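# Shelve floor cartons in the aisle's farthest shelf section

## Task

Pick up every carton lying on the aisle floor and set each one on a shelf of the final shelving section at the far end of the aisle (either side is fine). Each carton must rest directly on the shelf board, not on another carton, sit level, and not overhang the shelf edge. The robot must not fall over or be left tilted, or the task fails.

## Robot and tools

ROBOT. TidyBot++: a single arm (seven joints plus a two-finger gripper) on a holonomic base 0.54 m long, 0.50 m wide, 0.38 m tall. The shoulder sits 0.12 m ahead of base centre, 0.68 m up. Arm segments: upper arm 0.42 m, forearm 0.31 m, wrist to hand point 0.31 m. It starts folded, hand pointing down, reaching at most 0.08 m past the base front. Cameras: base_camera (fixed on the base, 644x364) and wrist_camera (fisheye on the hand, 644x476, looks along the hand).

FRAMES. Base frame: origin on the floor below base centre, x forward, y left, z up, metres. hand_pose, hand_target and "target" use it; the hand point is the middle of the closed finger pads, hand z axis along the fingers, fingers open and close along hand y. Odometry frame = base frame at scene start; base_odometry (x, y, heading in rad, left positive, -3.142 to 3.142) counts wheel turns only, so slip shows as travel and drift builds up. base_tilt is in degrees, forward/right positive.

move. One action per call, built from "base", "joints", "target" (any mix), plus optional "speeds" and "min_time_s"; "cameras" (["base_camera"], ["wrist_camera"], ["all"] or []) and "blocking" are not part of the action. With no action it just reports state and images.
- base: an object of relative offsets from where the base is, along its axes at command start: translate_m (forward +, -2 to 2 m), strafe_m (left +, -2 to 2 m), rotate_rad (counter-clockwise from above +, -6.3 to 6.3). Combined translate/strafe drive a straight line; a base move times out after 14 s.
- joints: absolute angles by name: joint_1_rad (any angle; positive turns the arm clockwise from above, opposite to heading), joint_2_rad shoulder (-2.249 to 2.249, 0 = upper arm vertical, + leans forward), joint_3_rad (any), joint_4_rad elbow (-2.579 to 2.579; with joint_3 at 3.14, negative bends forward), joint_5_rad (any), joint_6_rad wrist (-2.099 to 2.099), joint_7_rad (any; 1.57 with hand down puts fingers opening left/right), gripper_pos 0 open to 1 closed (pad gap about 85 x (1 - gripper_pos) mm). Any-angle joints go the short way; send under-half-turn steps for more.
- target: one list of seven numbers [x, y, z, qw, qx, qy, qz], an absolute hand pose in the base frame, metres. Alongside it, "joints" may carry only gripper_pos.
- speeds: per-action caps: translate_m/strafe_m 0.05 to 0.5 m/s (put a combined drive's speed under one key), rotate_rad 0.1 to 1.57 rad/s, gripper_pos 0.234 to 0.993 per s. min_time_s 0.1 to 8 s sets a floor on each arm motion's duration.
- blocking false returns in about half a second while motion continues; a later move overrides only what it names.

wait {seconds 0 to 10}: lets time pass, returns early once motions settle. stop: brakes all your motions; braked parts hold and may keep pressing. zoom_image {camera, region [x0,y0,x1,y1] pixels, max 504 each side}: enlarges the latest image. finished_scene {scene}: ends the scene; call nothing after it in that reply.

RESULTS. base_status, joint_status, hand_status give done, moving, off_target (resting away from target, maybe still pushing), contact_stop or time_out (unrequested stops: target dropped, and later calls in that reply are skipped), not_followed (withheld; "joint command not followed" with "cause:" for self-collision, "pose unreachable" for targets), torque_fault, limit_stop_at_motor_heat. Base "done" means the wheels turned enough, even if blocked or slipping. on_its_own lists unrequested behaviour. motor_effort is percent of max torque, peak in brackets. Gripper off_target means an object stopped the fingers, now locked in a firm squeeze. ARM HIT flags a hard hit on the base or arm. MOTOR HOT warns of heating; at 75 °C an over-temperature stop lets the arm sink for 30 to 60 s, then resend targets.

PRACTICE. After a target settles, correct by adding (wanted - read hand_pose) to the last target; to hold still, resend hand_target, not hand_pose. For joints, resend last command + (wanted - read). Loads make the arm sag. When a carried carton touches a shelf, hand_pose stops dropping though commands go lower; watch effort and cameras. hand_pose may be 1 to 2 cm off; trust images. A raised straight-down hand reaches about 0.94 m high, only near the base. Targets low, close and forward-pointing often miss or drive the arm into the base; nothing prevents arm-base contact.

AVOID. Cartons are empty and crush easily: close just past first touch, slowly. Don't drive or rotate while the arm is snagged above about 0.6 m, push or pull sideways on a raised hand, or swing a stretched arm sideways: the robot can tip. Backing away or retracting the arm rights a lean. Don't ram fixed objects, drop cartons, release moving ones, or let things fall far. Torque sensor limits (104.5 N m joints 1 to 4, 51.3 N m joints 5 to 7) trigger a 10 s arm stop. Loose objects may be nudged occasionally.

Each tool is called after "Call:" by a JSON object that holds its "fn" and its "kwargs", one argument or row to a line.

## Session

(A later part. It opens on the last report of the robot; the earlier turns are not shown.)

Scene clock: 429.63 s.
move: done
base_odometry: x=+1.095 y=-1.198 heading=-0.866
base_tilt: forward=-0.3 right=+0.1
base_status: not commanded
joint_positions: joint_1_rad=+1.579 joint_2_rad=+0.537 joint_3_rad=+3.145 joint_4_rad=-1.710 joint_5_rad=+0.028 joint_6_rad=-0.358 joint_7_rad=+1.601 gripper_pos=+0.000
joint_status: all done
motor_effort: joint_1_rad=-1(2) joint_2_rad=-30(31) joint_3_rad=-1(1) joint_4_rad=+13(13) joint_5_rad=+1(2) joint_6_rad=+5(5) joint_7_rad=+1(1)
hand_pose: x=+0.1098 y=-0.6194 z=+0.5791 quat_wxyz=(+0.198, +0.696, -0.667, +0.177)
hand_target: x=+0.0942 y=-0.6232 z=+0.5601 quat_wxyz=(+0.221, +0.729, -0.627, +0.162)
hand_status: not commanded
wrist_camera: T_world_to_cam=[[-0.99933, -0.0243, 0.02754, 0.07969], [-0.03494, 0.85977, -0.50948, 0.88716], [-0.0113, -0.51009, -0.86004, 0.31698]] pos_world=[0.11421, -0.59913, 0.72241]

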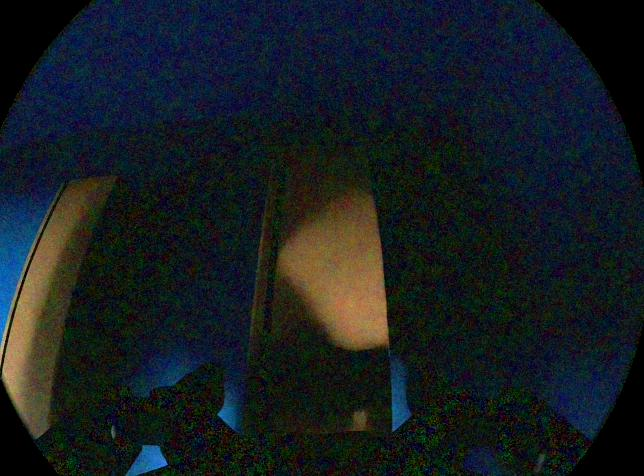

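Call:
{"fn": "move", "kwargs": {
  "joints": {"joint_2_rad": 0.178, "joint_4_rad": -2.216, "joint_6_rad": -0.128},
  "min_time_s": 3
}}

Call:
{"fn": "move", "kwargs": {
  "joints": {"joint_2_rad": -0.365, "joint_4_rad": -2.52, "joint_6_rad": -0.4},
  "min_time_s": 2,
  "cameras": ["wrist_camera"]
}}

Scene clock: 434.50 s.
move: done
base_odometry: x=+1.095 y=-1.198 heading=-0.866
base_tilt: forward=-0.3 right=+0.0
base_status: not commanded
joint_positions: joint_1_rad=+1.580 joint_2_rad=+0.221 joint_3_rad=+3.145 joint_4_rad=-2.193 joint_5_rad=+0.028 joint_6_rad=-0.206 joint_7_rad=+1.601 gripper_pos=+0.000
joint_status: all done
motor_effort: joint_1_rad=-1(2) joint_2_rad=-19(31) joint_3_rad=+0(1) joint_4_rad=+12(13) joint_5_rad=+1(2) joint_6_rad=+4(6) joint_7_rad=+0(1)
hand_pose: x=+0.1126 y=-0.4565 z=+0.5877 quat_wxyz=(+0.191, +0.698, -0.668, +0.174)
hand_target: x=+0.1029 y=-0.4688 z=+0.6120 quat_wxyz=(+0.241, +0.724, -0.619, +0.187)
hand_status: not commanded
pictures: none

Scene clock: 436.80 s.
move: done
base_odometry: x=+1.095 y=-1.198 heading=-0.866
base_tilt: forward=-0.3 right=+0.1
base_status: not commanded
joint_positions: joint_1_rad=+1.580 joint_2_rad=-0.339 joint_3_rad=+3.145 joint_4_rad=-2.494 joint_5_rad=+0.028 joint_6_rad=-0.326 joint_7_rad=+1.601 gripper_pos=+0.000
joint_status: all done
motor_effort: joint_1_rad=-1(2) joint_2_rad=-5(21) joint_3_rad=+1(1) joint_4_rad=+14(15) joint_5_rad=+1(1) joint_6_rad=+6(6) joint_7_rad=+0(1)
hand_pose: x=+0.1136 y=-0.3134 z=+0.6595 quat_wxyz=(+0.240, +0.682, -0.655, +0.219)
hand_target: x=+0.1010 y=-0.2842 z=+0.6426 quat_wxyz=(+0.236, +0.723, -0.627, +0.169)
hand_status: not commanded
wrist_camera: T_world_to_cam=[[-0.99939, -0.0206, 0.02822, 0.08942], [-0.03357, 0.78993, -0.61228, 0.71088], [-0.00968, -0.61285, -0.79014, 0.46374]] pos_world=[0.11772, -0.27549, 0.79915]

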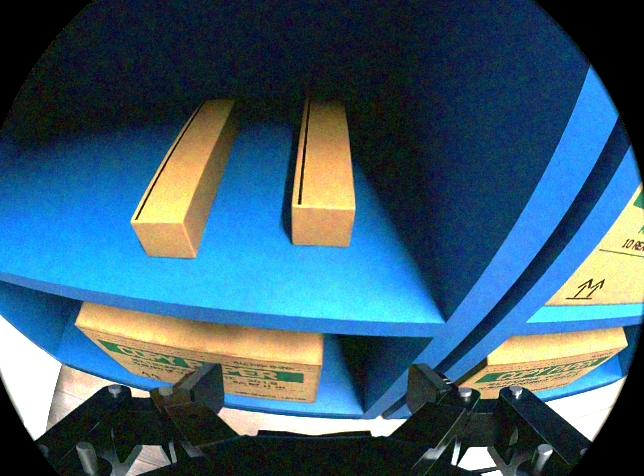

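Call:
{"fn": "finished_scene", "kwargs": {
  "scene": 1
}}

The scene is finished: the task was done.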